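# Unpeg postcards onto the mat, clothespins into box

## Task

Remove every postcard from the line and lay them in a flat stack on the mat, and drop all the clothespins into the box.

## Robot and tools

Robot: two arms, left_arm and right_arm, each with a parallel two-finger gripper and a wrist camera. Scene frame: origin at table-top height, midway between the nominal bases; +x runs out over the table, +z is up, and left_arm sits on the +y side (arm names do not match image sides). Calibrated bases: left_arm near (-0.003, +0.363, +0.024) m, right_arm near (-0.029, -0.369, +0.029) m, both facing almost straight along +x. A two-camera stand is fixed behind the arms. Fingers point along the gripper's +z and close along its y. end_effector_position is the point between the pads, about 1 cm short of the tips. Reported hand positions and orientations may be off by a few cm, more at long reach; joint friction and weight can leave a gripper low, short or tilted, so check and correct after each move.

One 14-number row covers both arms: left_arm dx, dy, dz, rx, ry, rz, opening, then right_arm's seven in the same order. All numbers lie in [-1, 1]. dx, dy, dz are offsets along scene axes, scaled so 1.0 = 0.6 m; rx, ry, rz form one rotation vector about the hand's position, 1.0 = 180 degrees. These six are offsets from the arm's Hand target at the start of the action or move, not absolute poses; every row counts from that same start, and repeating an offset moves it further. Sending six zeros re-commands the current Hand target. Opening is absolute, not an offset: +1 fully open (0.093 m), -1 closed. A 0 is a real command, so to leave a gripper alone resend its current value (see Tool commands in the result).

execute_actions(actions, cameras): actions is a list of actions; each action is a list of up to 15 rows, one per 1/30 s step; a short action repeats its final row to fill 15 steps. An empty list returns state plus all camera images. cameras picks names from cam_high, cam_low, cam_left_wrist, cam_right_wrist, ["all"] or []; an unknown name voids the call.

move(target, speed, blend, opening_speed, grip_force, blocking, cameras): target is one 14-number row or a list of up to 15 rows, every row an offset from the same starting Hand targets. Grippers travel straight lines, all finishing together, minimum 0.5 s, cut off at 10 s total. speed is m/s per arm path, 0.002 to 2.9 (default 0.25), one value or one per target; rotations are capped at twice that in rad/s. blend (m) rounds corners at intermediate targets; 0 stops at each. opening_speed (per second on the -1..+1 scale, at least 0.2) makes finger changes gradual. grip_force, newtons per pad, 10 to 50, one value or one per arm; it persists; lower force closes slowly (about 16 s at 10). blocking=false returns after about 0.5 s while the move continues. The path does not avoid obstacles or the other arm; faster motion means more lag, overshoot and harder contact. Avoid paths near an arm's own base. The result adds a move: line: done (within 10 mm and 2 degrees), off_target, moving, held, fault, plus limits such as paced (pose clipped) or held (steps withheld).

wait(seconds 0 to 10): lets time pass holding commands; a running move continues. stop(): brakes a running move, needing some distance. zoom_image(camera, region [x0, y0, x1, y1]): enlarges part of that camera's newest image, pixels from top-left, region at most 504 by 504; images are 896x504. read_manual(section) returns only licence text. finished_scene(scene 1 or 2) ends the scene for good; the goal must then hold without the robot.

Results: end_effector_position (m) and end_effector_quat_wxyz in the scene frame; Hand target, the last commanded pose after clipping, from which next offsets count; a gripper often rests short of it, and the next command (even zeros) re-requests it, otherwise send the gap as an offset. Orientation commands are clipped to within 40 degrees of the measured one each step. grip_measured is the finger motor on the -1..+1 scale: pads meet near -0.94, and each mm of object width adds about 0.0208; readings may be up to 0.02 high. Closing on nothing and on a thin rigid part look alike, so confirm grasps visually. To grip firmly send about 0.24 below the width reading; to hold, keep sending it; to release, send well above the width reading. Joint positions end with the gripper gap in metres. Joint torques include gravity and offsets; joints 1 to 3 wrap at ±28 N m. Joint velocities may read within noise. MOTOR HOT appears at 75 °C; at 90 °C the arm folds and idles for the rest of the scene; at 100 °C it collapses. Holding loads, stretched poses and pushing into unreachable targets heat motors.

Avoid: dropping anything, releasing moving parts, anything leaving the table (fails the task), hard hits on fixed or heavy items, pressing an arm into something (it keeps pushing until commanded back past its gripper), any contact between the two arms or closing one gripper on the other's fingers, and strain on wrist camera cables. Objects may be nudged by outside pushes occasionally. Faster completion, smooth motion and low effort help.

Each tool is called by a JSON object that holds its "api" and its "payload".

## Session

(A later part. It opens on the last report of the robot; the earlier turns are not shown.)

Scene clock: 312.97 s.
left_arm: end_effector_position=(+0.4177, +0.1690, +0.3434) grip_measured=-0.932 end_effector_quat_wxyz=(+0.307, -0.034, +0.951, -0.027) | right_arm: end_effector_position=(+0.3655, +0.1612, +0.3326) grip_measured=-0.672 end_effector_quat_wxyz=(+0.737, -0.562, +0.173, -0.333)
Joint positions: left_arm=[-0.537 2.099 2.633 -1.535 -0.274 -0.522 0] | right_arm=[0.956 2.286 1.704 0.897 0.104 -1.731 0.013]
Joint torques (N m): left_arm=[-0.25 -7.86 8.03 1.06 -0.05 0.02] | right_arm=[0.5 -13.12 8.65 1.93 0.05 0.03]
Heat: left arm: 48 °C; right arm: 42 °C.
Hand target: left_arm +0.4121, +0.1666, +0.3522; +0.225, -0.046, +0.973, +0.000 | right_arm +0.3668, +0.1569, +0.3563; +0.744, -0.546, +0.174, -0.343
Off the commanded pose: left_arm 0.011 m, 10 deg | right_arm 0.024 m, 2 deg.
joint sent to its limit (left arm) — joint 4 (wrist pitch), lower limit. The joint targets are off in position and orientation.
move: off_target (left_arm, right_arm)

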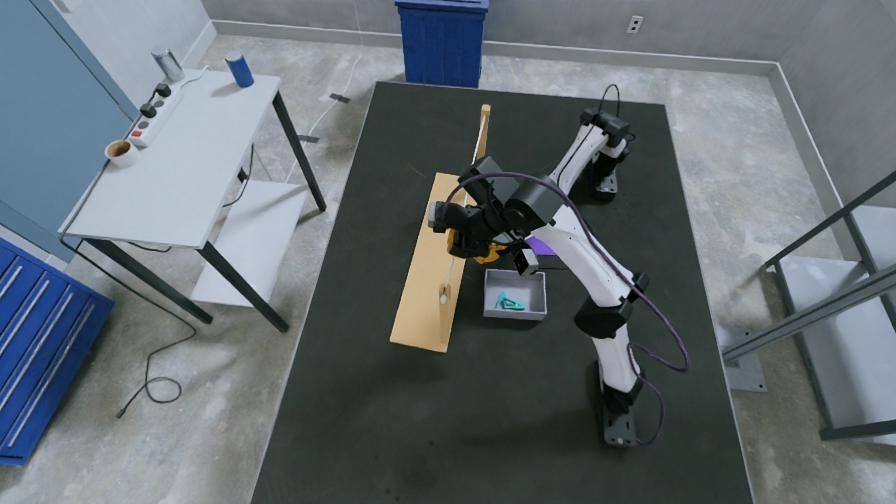

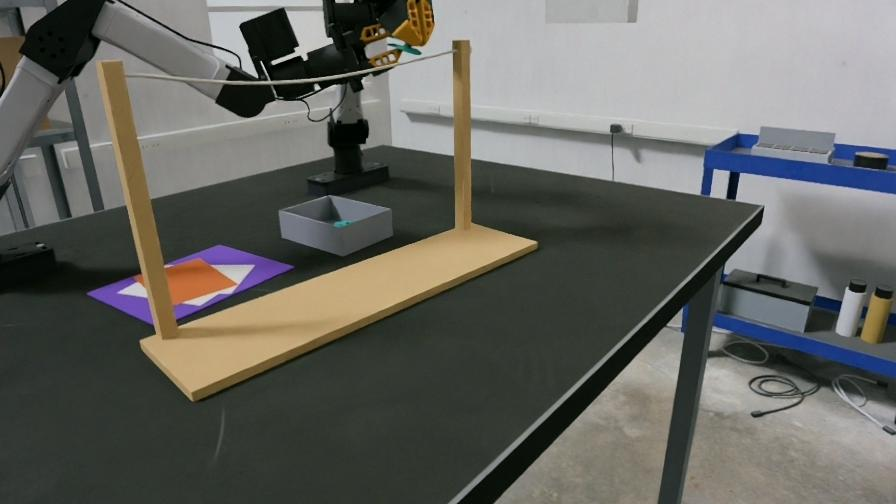

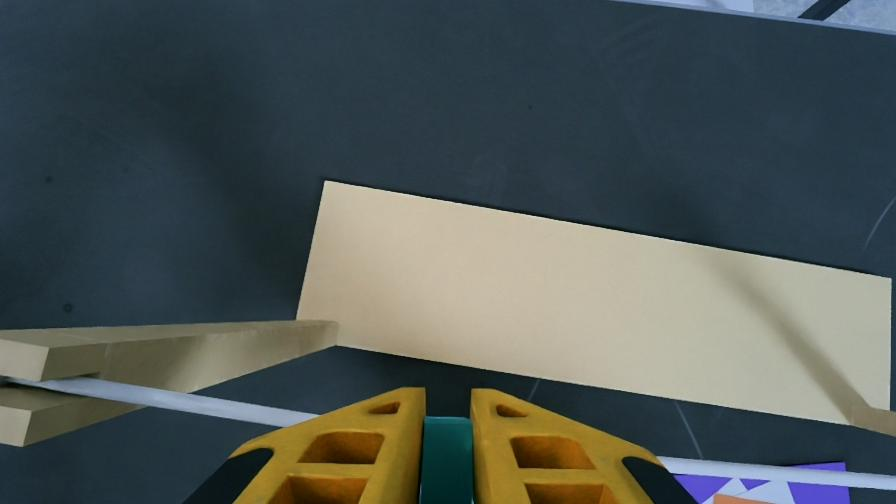

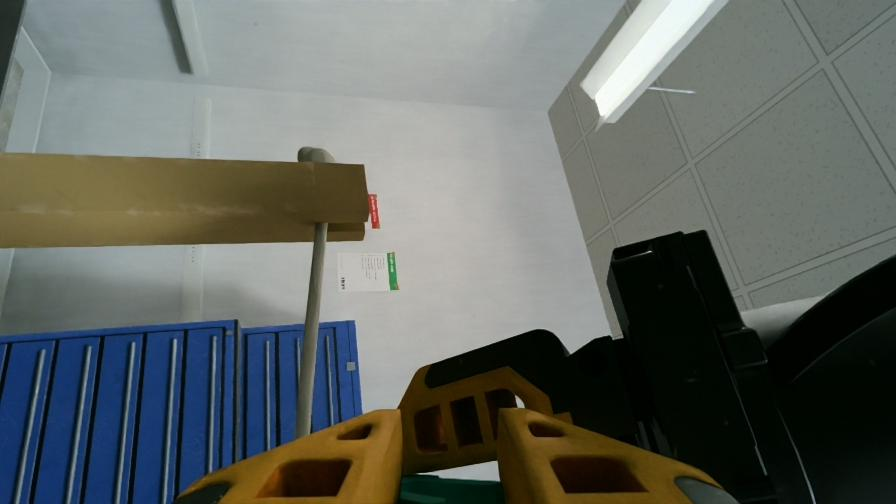

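{"api": "move", "payload": {"target": [0,0,0,0,0,0,-0.35,0,0,0.0,0,0,0,-1], "speed": 0.06, "opening_speed": 1.0, "cameras": ["cam_low","cam_right_wrist","cam_left_wrist"]}}

Scene clock: 314.47 s.
left_arm: end_effector_position=(+0.4166, +0.1663, +0.3470) grip_measured=-0.352 end_effector_quat_wxyz=(+0.308, -0.032, +0.950, -0.036) | right_arm: end_effector_position=(+0.3684, +0.1601, +0.3293) grip_measured=-0.762 end_effector_quat_wxyz=(+0.730, -0.567, +0.176, -0.339)
Joint positions: left_arm=[-0.539 2.099 2.647 -1.536 -0.26 -0.522 0.028] | right_arm=[0.954 2.286 1.704 0.883 0.117 -1.74 0.009]
Joint torques (N m): left_arm=[-0.38 -7.77 6.94 1.08 -0.09 0.02] | right_arm=[0.29 -13.11 8.57 2.07 0.06 0.03]
Heat: left arm: 48 °C; right arm: 42 °C.
Hand target: left_arm +0.4121, +0.1666, +0.3522; +0.225, -0.046, +0.973, +0.000 | right_arm +0.3668, +0.1569, +0.3563; +0.744, -0.546, +0.174, -0.343
Off the commanded pose: left_arm 0.007 m, 11 deg | right_arm 0.027 m, 3 deg.
joint sent to its limit (left arm) — joint 4 (wrist pitch), lower limit. The joint targets are off in position and orientation.
move: off_target (left_arm, right_arm)
Images, in order (width x height): cam_low 896x504, cam_left_wrist 896x504, cam_right_wrist 896x504.

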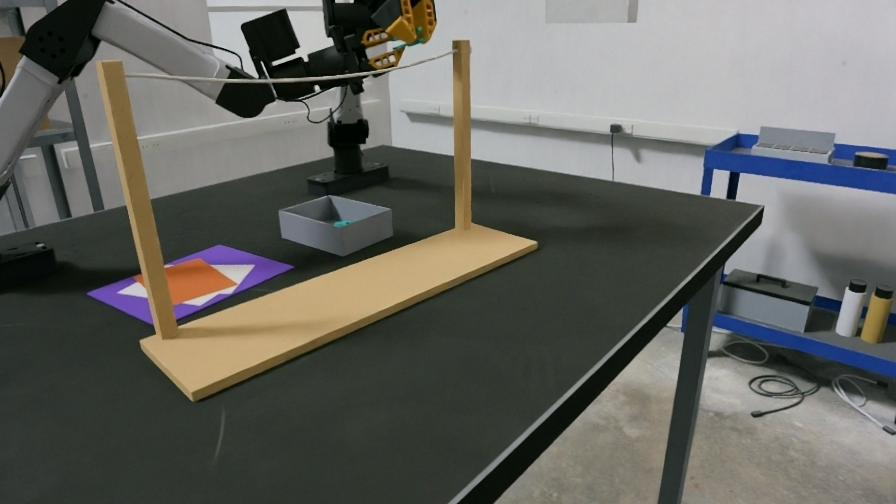

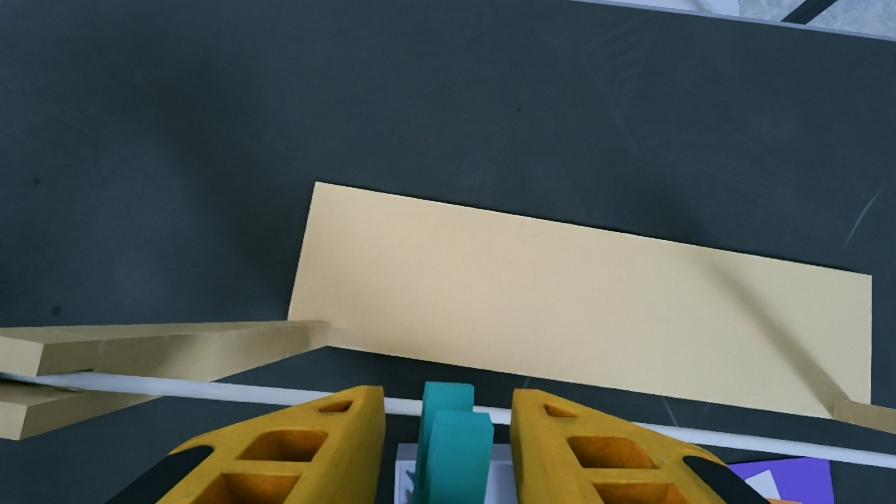

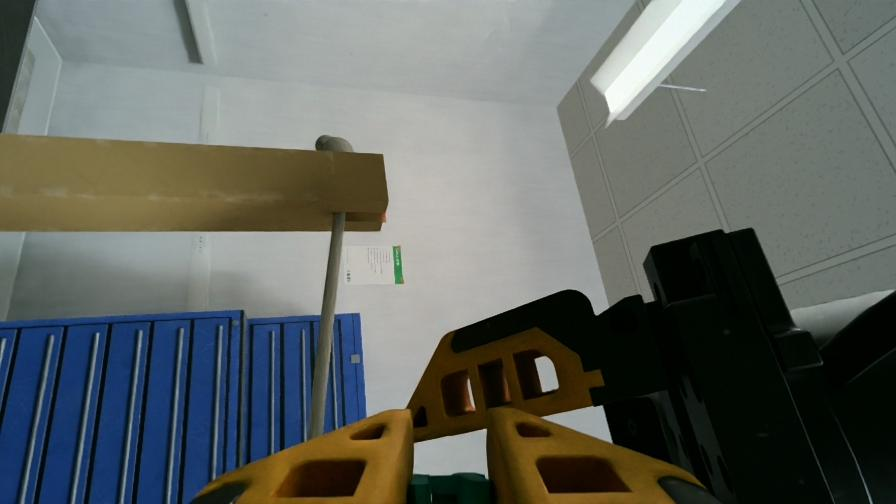

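{"api": "move", "payload": {"target": [0,0,0,0,0,0,-0.35,-0.085,0,-0.045,0,0,0,-1], "speed": 0.08, "cameras": ["cam_low","cam_right_wrist","cam_left_wrist"]}}

Scene clock: 316.47 s.
left_arm: end_effector_position=(+0.4166, +0.1663, +0.3470) grip_measured=-0.352 end_effector_quat_wxyz=(+0.308, -0.032, +0.950, -0.036) | right_arm: end_effector_position=(+0.3213, +0.1729, +0.2808) grip_measured=-0.771 end_effector_quat_wxyz=(+0.712, -0.595, +0.178, -0.327)
Joint positions: left_arm=[-0.539 2.099 2.647 -1.536 -0.26 -0.522 0.028] | right_arm=[1.045 2.269 1.533 0.972 0.192 -1.757 0.008]
Joint torques (N m): left_arm=[-0.44 -7.79 6.94 1.09 -0.11 0] | right_arm=[0.21 -15.75 5.18 2.81 0.14 -0.09]
Heat: left arm: 48 °C; right arm: 42 °C.
Hand target: left_arm +0.4121, +0.1666, +0.3522; +0.225, -0.046, +0.973, +0.000 | right_arm +0.3158, +0.1569, +0.3293; +0.744, -0.546, +0.174, -0.343
Off the commanded pose: left_arm 0.007 m, 11 deg | right_arm 0.051 m, 7 deg.
joint sent to its limit (left arm) — joint 4 (wrist pitch), lower limit. The joint targets are off in position and orientation.
move: off_target (left_arm, right_arm)
Images, in order (width x height): cam_low 896x504, cam_left_wrist 896x504, cam_right_wrist 896x504.

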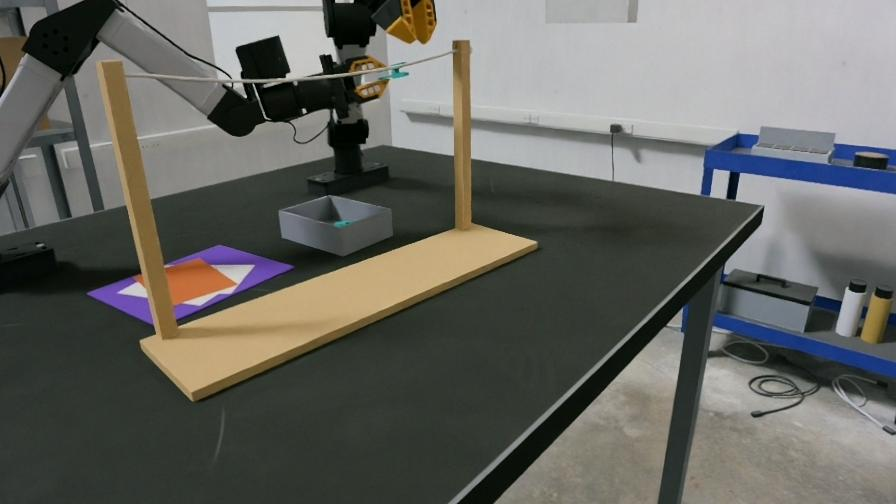

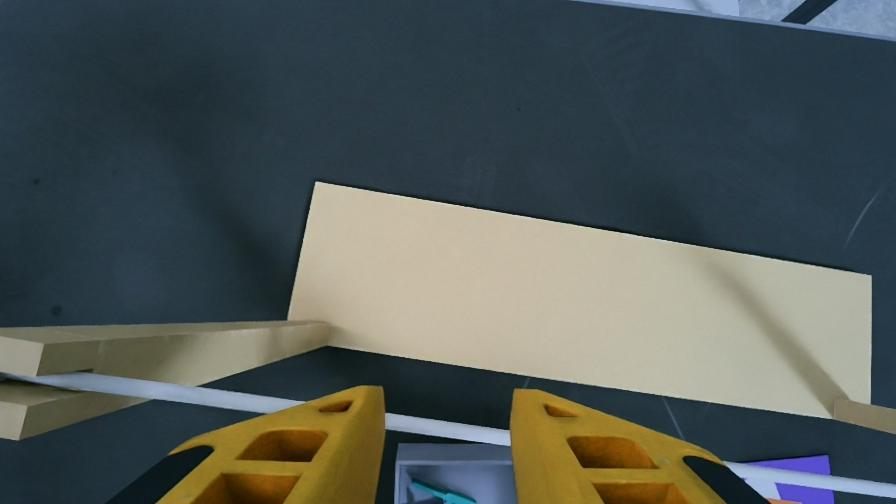

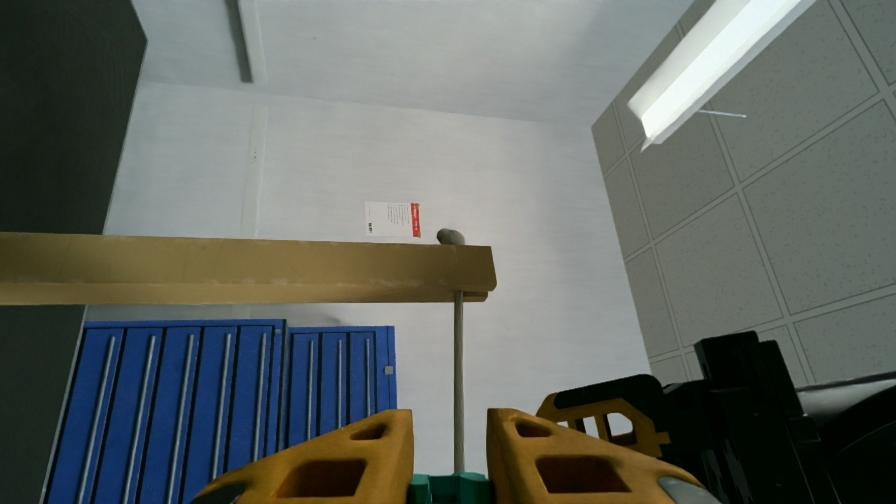

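{"api": "move", "payload": {"target": [[-0.03,0,0.15,0,0,0,-0.35,0,0,0,0,0,0,-1],[-0.35,0.12,0.18,0,0,0,-0.35,-0.08,-0.04,0,0,0,0,-1]], "speed": 0.2, "cameras": ["all"]}}

{"api": "zoom_image", "payload": {"camera": "cam_low", "region": [220, 0, 480, 150]}}

Scene clock: 319.83 s.
left_arm: end_effector_position=(+0.2035, +0.2343, +0.4663) grip_measured=-0.352 end_effector_quat_wxyz=(+0.418, -0.003, +0.894, -0.164) | right_arm: end_effector_position=(+0.2734, +0.1476, +0.2858) grip_measured=-0.771 end_effector_quat_wxyz=(+0.713, -0.593, +0.175, -0.331)
Joint positions: left_arm=[-0.792 1.263 2.116 -1.536 -0.331 -0.636 0.028] | right_arm=[1.111 2.117 1.289 1.073 0.256 -1.781 0.008]
Joint torques (N m): left_arm=[-0.73 -0.65 3.12 1.49 -0.32 -0.06] | right_arm=[0.5 -14.13 4.92 2.78 0.13 -0.09]
Heat: left arm: 48 °C; right arm: 43 °C.
Hand target: left_arm +0.2021, +0.2386, +0.4602; +0.225, -0.046, +0.973, +0.000 | right_arm +0.2678, +0.1329, +0.3293; +0.744, -0.546, +0.174, -0.343
Off the commanded pose: left_arm 0.008 m, 31 deg | right_arm 0.046 m, 7 deg.
elbow stopped short (left arm): the move would have taken joint 3 (elbow) straighter than the controller allows.
joint sent to its limit (left arm) — joint 4 (wrist pitch), lower limit. The joint targets are off in position and orientation.
move: off_target (left_arm, right_arm)

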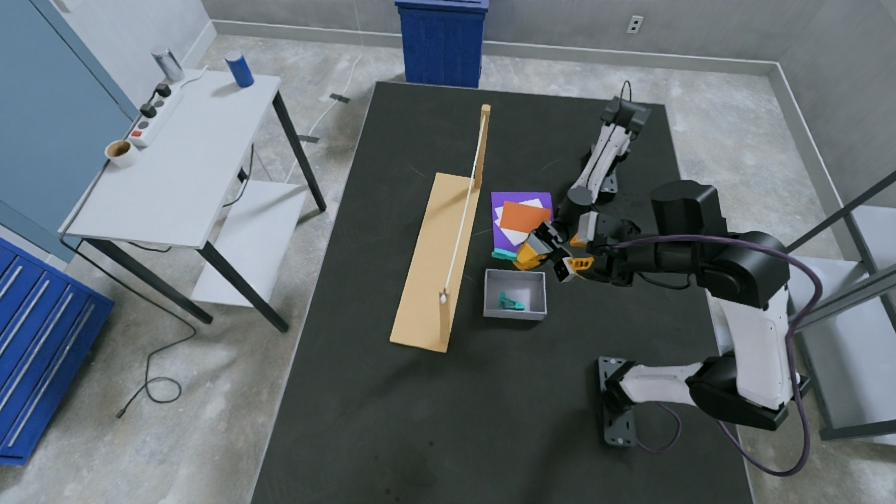

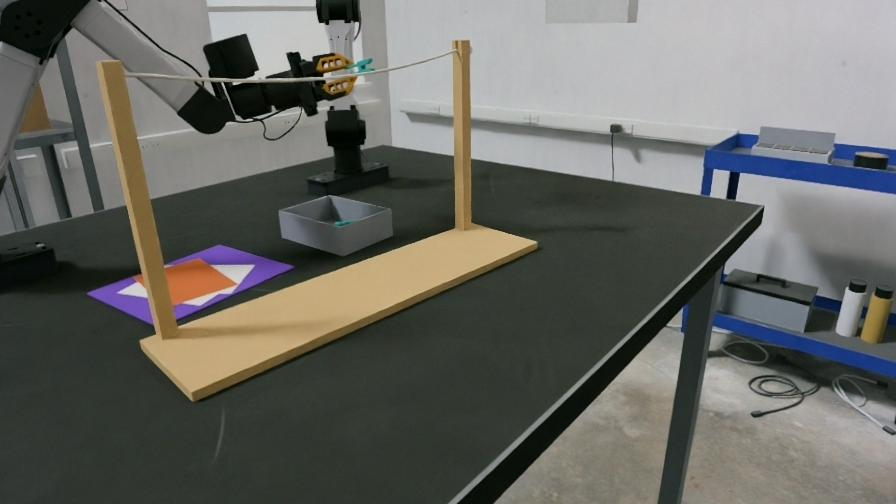

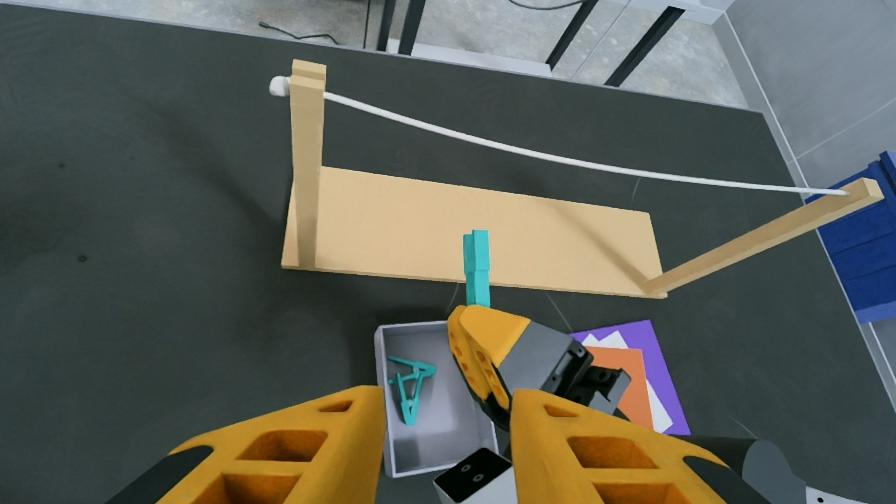

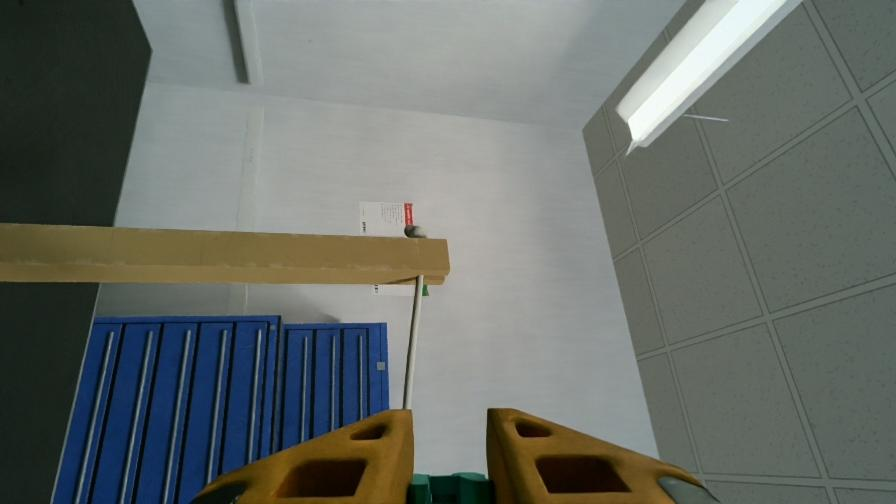

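Scaled by 1.938 from the camera's 896x504 image, which has a finer 1280x720 frame.

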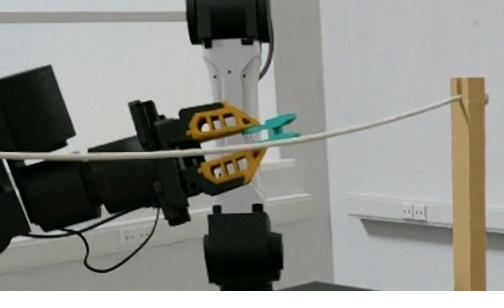

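{"api": "move", "payload": {"target": [[-0.12,0.06,0,0,0,0,-0.35,0,0,0,0,0,0,-1],[-0.17,0.1,-0.05,0,0,0,-0.35,-0.05,-0.04,-0.02,-0.247,0.223,0,-1]], "speed": 0.25, "cameras": ["all"]}}

Scene clock: 325.43 s.
left_arm: end_effector_position=(+0.1044, +0.2985, +0.4367) grip_measured=-0.352 end_effector_quat_wxyz=(+0.426, +0.009, +0.871, -0.244) | right_arm: end_effector_position=(+0.2430, +0.1075, +0.3043) grip_measured=-0.771 end_effector_quat_wxyz=(-0.376, +0.867, -0.268, +0.189)
Joint positions: left_arm=[-0.442 0.786 1.776 -1.536 0.081 -0.461 0.028] | right_arm=[1.125 2.003 2.086 -0.812 0.244 -1.525 0.008]
Joint torques (N m): left_arm=[0.2 1.83 2.55 1.66 0.11 0.26] | right_arm=[0.16 -9.32 9.94 1.56 -0.14 0.2]
Heat: left arm: 47 °C; right arm: 43 °C.
Hand target: left_arm +0.1001, +0.2986, +0.4302; +0.225, -0.046, +0.973, +0.000 | right_arm +0.2378, +0.1089, +0.3173; -0.384, +0.864, -0.272, +0.179
Off the commanded pose: left_arm 0.008 m, 39 deg | right_arm 0.014 m, 2 deg.
joint sent to its limit (left arm) — joint 4 (wrist pitch), lower limit. The joint targets are off in orientation, not in position.
move: off_target (left_arm, right_arm)

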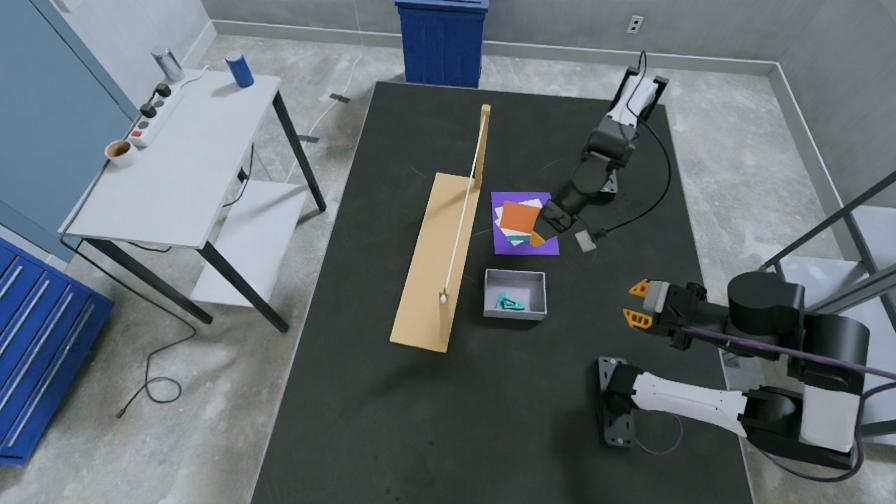

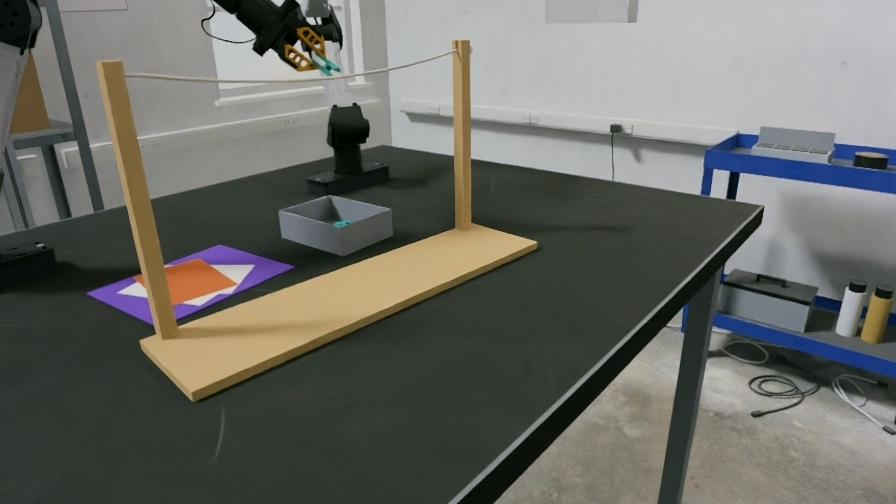

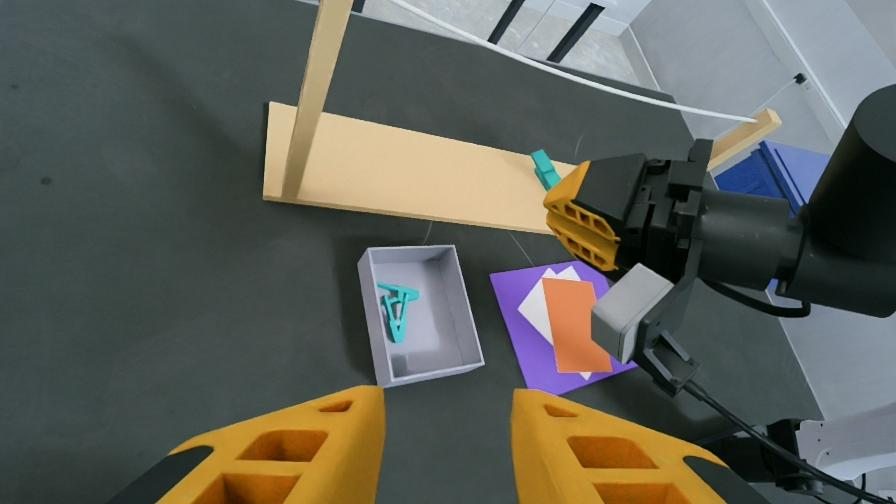

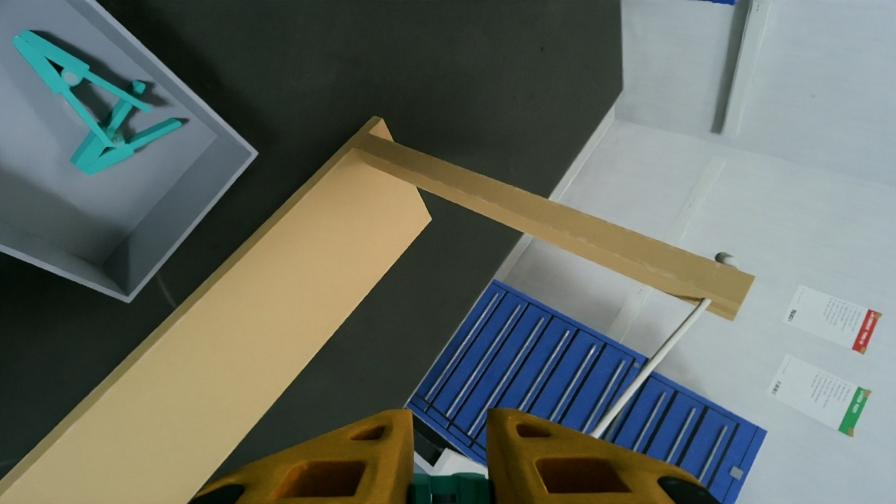

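{"api": "move", "payload": {"target": [0,0,0,0,0,0,-0.35,-0.015,0.008,-0.3,0,0,0,-1], "speed": 0.2, "cameras": ["cam_left_wrist","cam_low","cam_high"]}}

Scene clock: 327.80 s.
left_arm: end_effector_position=(+0.1043, +0.2983, +0.4367) grip_measured=-0.352 end_effector_quat_wxyz=(+0.426, +0.010, +0.871, -0.245) | right_arm: end_effector_position=(+0.2284, +0.1035, +0.1282) grip_measured=-0.771 end_effector_quat_wxyz=(-0.355, +0.878, -0.266, +0.178)
Joint positions: left_arm=[-0.442 0.786 1.776 -1.536 0.082 -0.461 0.028] | right_arm=[1.146 2.005 1.414 -0.192 0.244 -1.507 0.008]
Joint torques (N m): left_arm=[0.28 1.89 2.56 1.68 0.11 0.26] | right_arm=[0.64 -9.42 5.44 2.44 0.06 0.17]
Heat: left arm: 46 °C; right arm: 43 °C.
Hand target: left_arm +0.1001, +0.2986, +0.4302; +0.225, -0.046, +0.973, +0.000 | right_arm +0.2288, +0.1137, +0.1373; -0.384, +0.864, -0.272, +0.179
Off the commanded pose: left_arm 0.008 m, 39 deg | right_arm 0.014 m, 4 deg.
joint sent to its limit (left arm) — joint 4 (wrist pitch), lower limit. The joint targets are off in orientation, not in position.
move: off_target (left_arm, right_arm)
Images, in order (width x height): cam_high 896x504, cam_low 896x504, cam_left_wrist 896x504.

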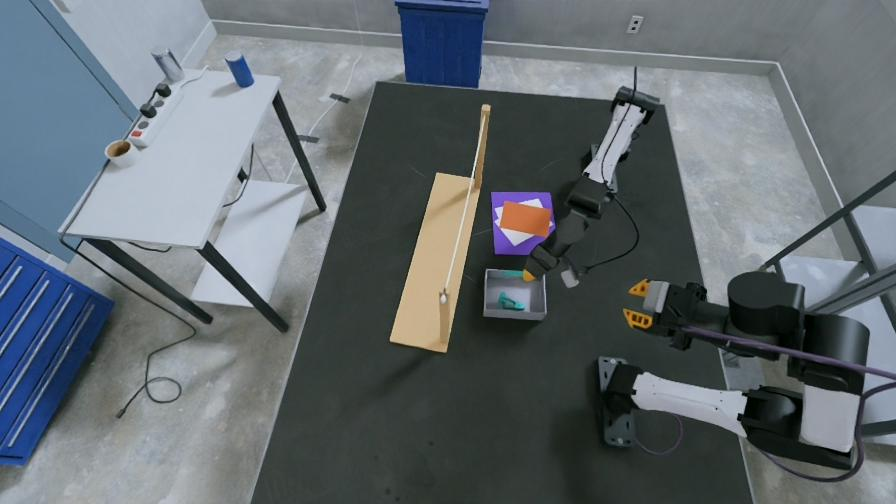

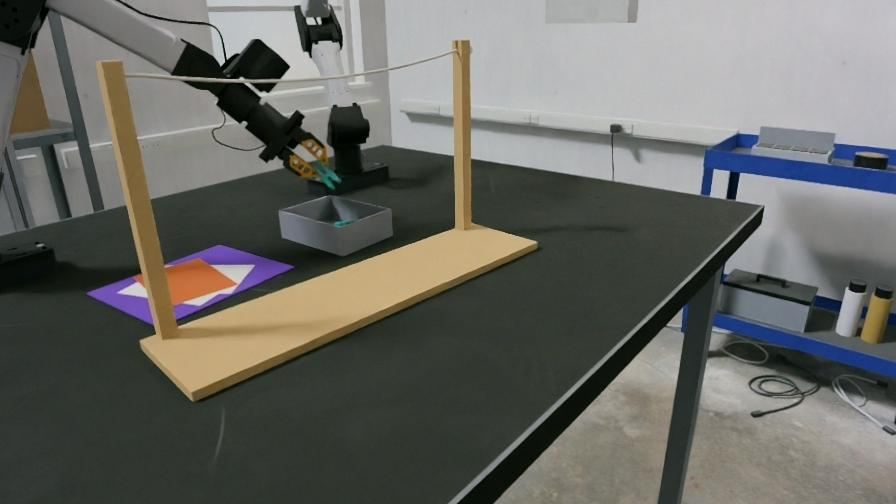

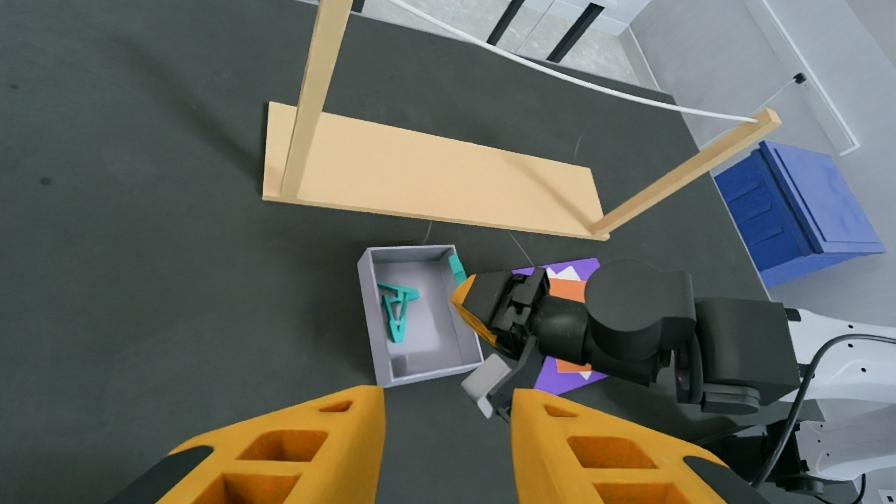

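{"api": "move", "payload": {"target": [0,0,0,0,0,0,-0.35,-0.015,0.05,-0.02,0,0,0,-1], "speed": 0.15, "cameras": ["cam_left_wrist"]}}

Scene clock: 329.13 s.
left_arm: end_effector_position=(+0.1043, +0.2983, +0.4367) grip_measured=-0.352 end_effector_quat_wxyz=(+0.426, +0.010, +0.871, -0.245) | right_arm: end_effector_position=(+0.2067, +0.1271, +0.0986) grip_measured=-0.771 end_effector_quat_wxyz=(-0.342, +0.889, -0.255, +0.168)
Joint positions: left_arm=[-0.442 0.786 1.776 -1.536 0.082 -0.461 0.028] | right_arm=[1.204 2.103 1.465 -0.186 0.259 -1.478 0.008]
Joint torques (N m): left_arm=[0.27 1.88 2.54 1.69 0.11 0.26] | right_arm=[0.2 -9.99 9.65 2.23 0.26 0.22]
Heat: left arm: 46 °C; right arm: 43 °C.
Hand target: left_arm +0.1001, +0.2986, +0.4302; +0.225, -0.046, +0.973, +0.000 | right_arm +0.2198, +0.1437, +0.1253; -0.384, +0.864, -0.272, +0.179
Off the commanded pose: left_arm 0.008 m, 39 deg | right_arm 0.034 m, 6 deg.
joint sent to its limit (left arm) — joint 4 (wrist pitch), lower limit. The joint targets are off in orientation, not in position.
move: off_target (left_arm, right_arm)
Images, in order (width x height): cam_left_wrist 896x504.

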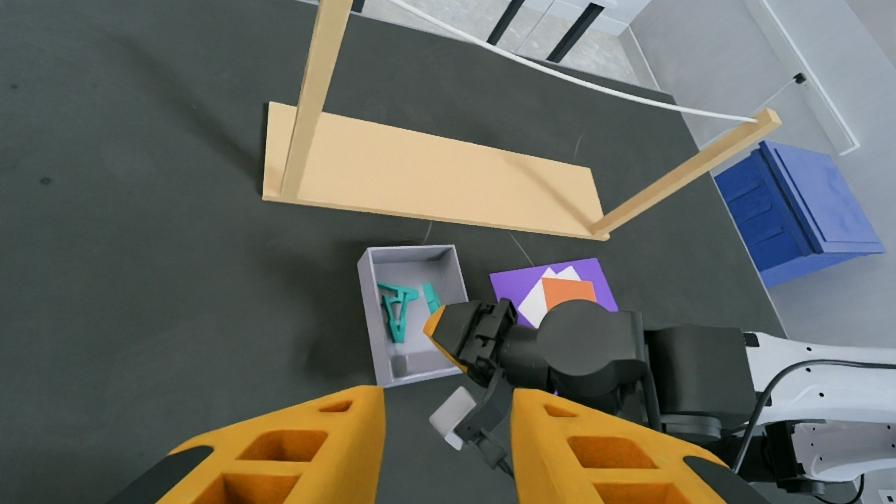

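{"api": "move", "payload": {"target": [[0,0,0,0,0,0,-0.35,0.01,0.0,-0.03,0,0,0,-1],[0,0,0,0,0,0,-0.35,0.01,0.0,-0.03,0,0,0,0.3]], "speed": 0.08, "opening_speed": 1.5, "cameras": ["cam_left_wrist","cam_right_wrist"]}}

Scene clock: 331.87 s.
left_arm: end_effector_position=(+0.1043, +0.2983, +0.4367) grip_measured=-0.352 end_effector_quat_wxyz=(+0.426, +0.010, +0.871, -0.245) | right_arm: end_effector_position=(+0.2135, +0.1307, +0.0873) grip_measured=+0.297 end_effector_quat_wxyz=(-0.346, +0.885, -0.260, +0.170)
Joint positions: left_arm=[-0.442 0.786 1.776 -1.536 0.082 -0.461 0.028] | right_arm=[1.195 2.138 1.465 -0.14 0.259 -1.478 0.059]
Joint torques (N m): left_arm=[0.28 1.85 2.61 1.67 0.11 0.27] | right_arm=[-0.27 -10.26 7.73 2.37 0.17 0.12]
Heat: left arm: 46 °C; right arm: 43 °C.
Hand target: left_arm +0.1001, +0.2986, +0.4302; +0.225, -0.046, +0.973, +0.000 | right_arm +0.2258, +0.1437, +0.1073; -0.384, +0.864, -0.272, +0.179
Off the commanded pose: left_arm 0.008 m, 39 deg | right_arm 0.027 m, 5 deg.
joint sent to its limit (left arm) — joint 4 (wrist pitch), lower limit. The joint targets are off in orientation, not in position.
move: off_target (left_arm, right_arm); target 2's new opening was sent with right_arm's hand 0.028 m and 5 deg from that target
Images, in order (width x height): cam_left_wrist 896x504, cam_right_wrist 896x504.

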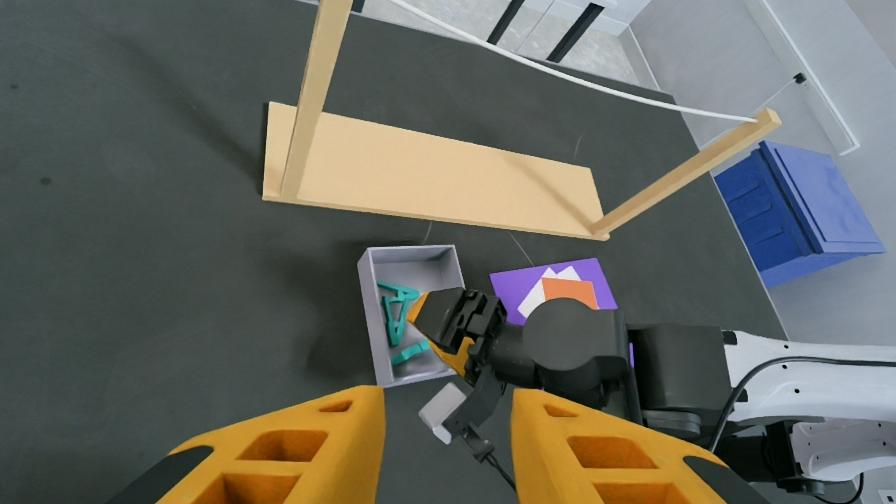

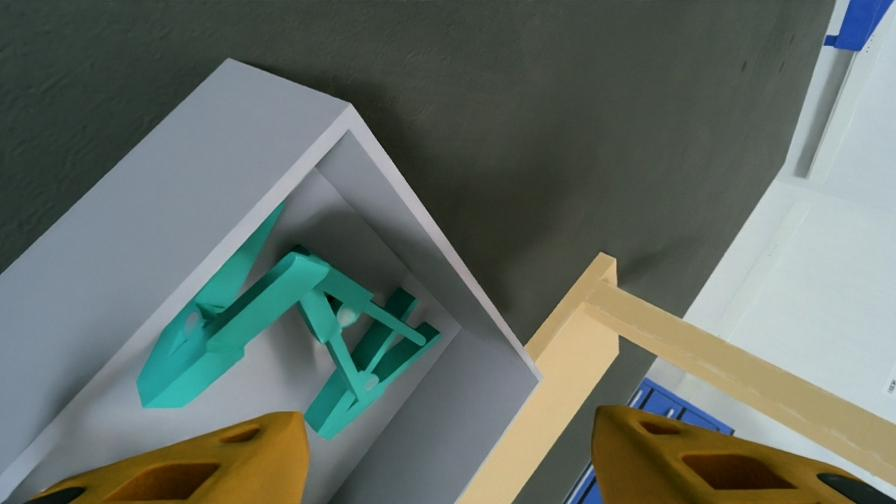

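{"api": "move", "payload": {"target": [[0,0,0,0,0,0,-0.35,0.0,0.0,0.25,0,0,0,0.3],[0,0,0,0,0,0,-0.35,-0.02,-0.45,0.5,0,0,0,0.3]], "speed": 0.25, "cameras": ["all"]}}

{"api": "zoom_image", "payload": {"camera": "cam_high", "region": [470, 170, 590, 330]}}

{"api": "zoom_image", "payload": {"camera": "cam_left_wrist", "region": [340, 220, 700, 420]}}

Scene clock: 336.07 s.
left_arm: end_effector_position=(+0.1043, +0.2983, +0.4367) grip_measured=-0.352 end_effector_quat_wxyz=(+0.426, +0.010, +0.871, -0.245) | right_arm: end_effector_position=(+0.2219, -0.1242, +0.3957) grip_measured=+0.297 end_effector_quat_wxyz=(-0.376, +0.863, -0.284, +0.185)
Joint positions: left_arm=[-0.442 0.786 1.776 -1.536 0.082 -0.461 0.028] | right_arm=[0.758 1.361 1.769 -1.116 -0.028 -1.734 0.059]
Joint torques (N m): left_arm=[0.27 1.85 2.55 1.68 0.12 0.27] | right_arm=[-0.27 -3.79 8.66 1.55 -0.26 -0.11]
Heat: left arm: 45 °C; right arm: 43 °C.
Hand target: left_arm +0.1001, +0.2986, +0.4302; +0.225, -0.046, +0.973, +0.000 | right_arm +0.2138, -0.1263, +0.4073; -0.384, +0.864, -0.272, +0.179
Off the commanded pose: left_arm 0.008 m, 39 deg | right_arm 0.014 m, 2 deg.
joint sent to its limit (left arm) — joint 4 (wrist pitch), lower limit. The joint targets are off in orientation, not in position.
move: off_target (left_arm, right_arm)

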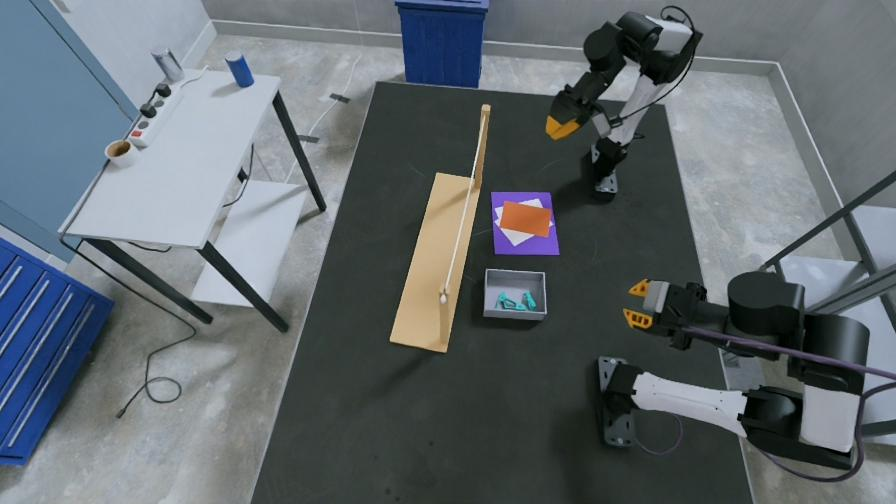

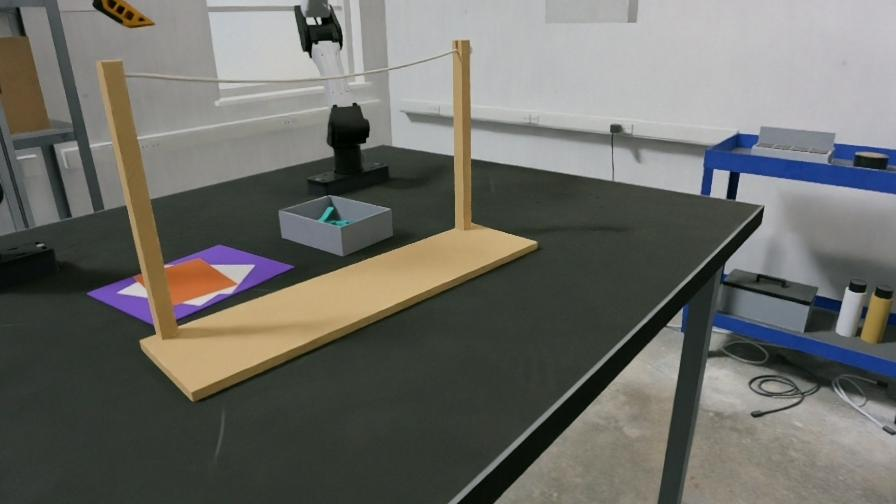

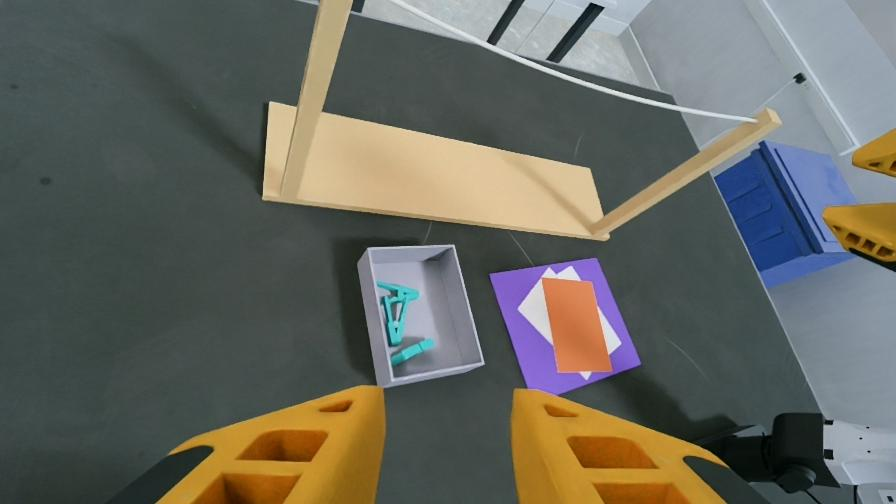

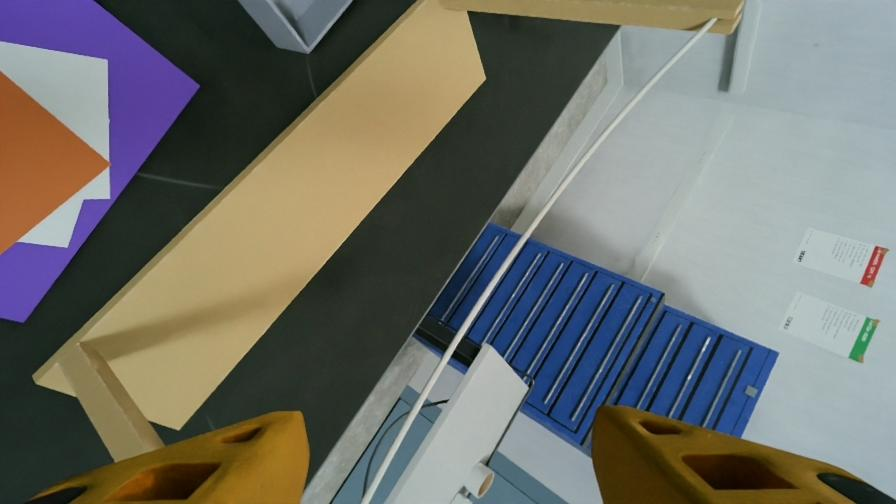

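Scaled by 3.150 from the camera's 896x504 image, which has a finer 1280x720 frame.

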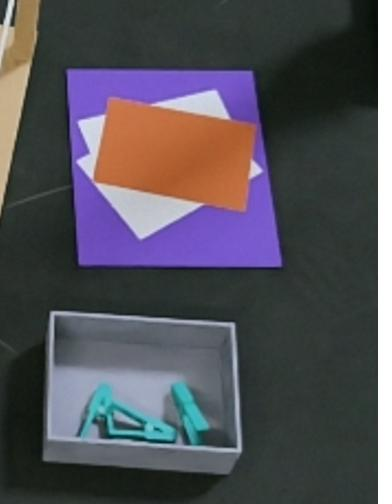

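Scaled by 1.400 from the camera's 896x504 image, which has a finer 1280x720 frame.

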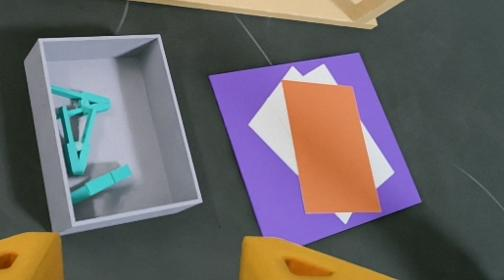

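{"api": "finished_scene", "payload": {"scene": 2}}

The scene is finished: the task was done.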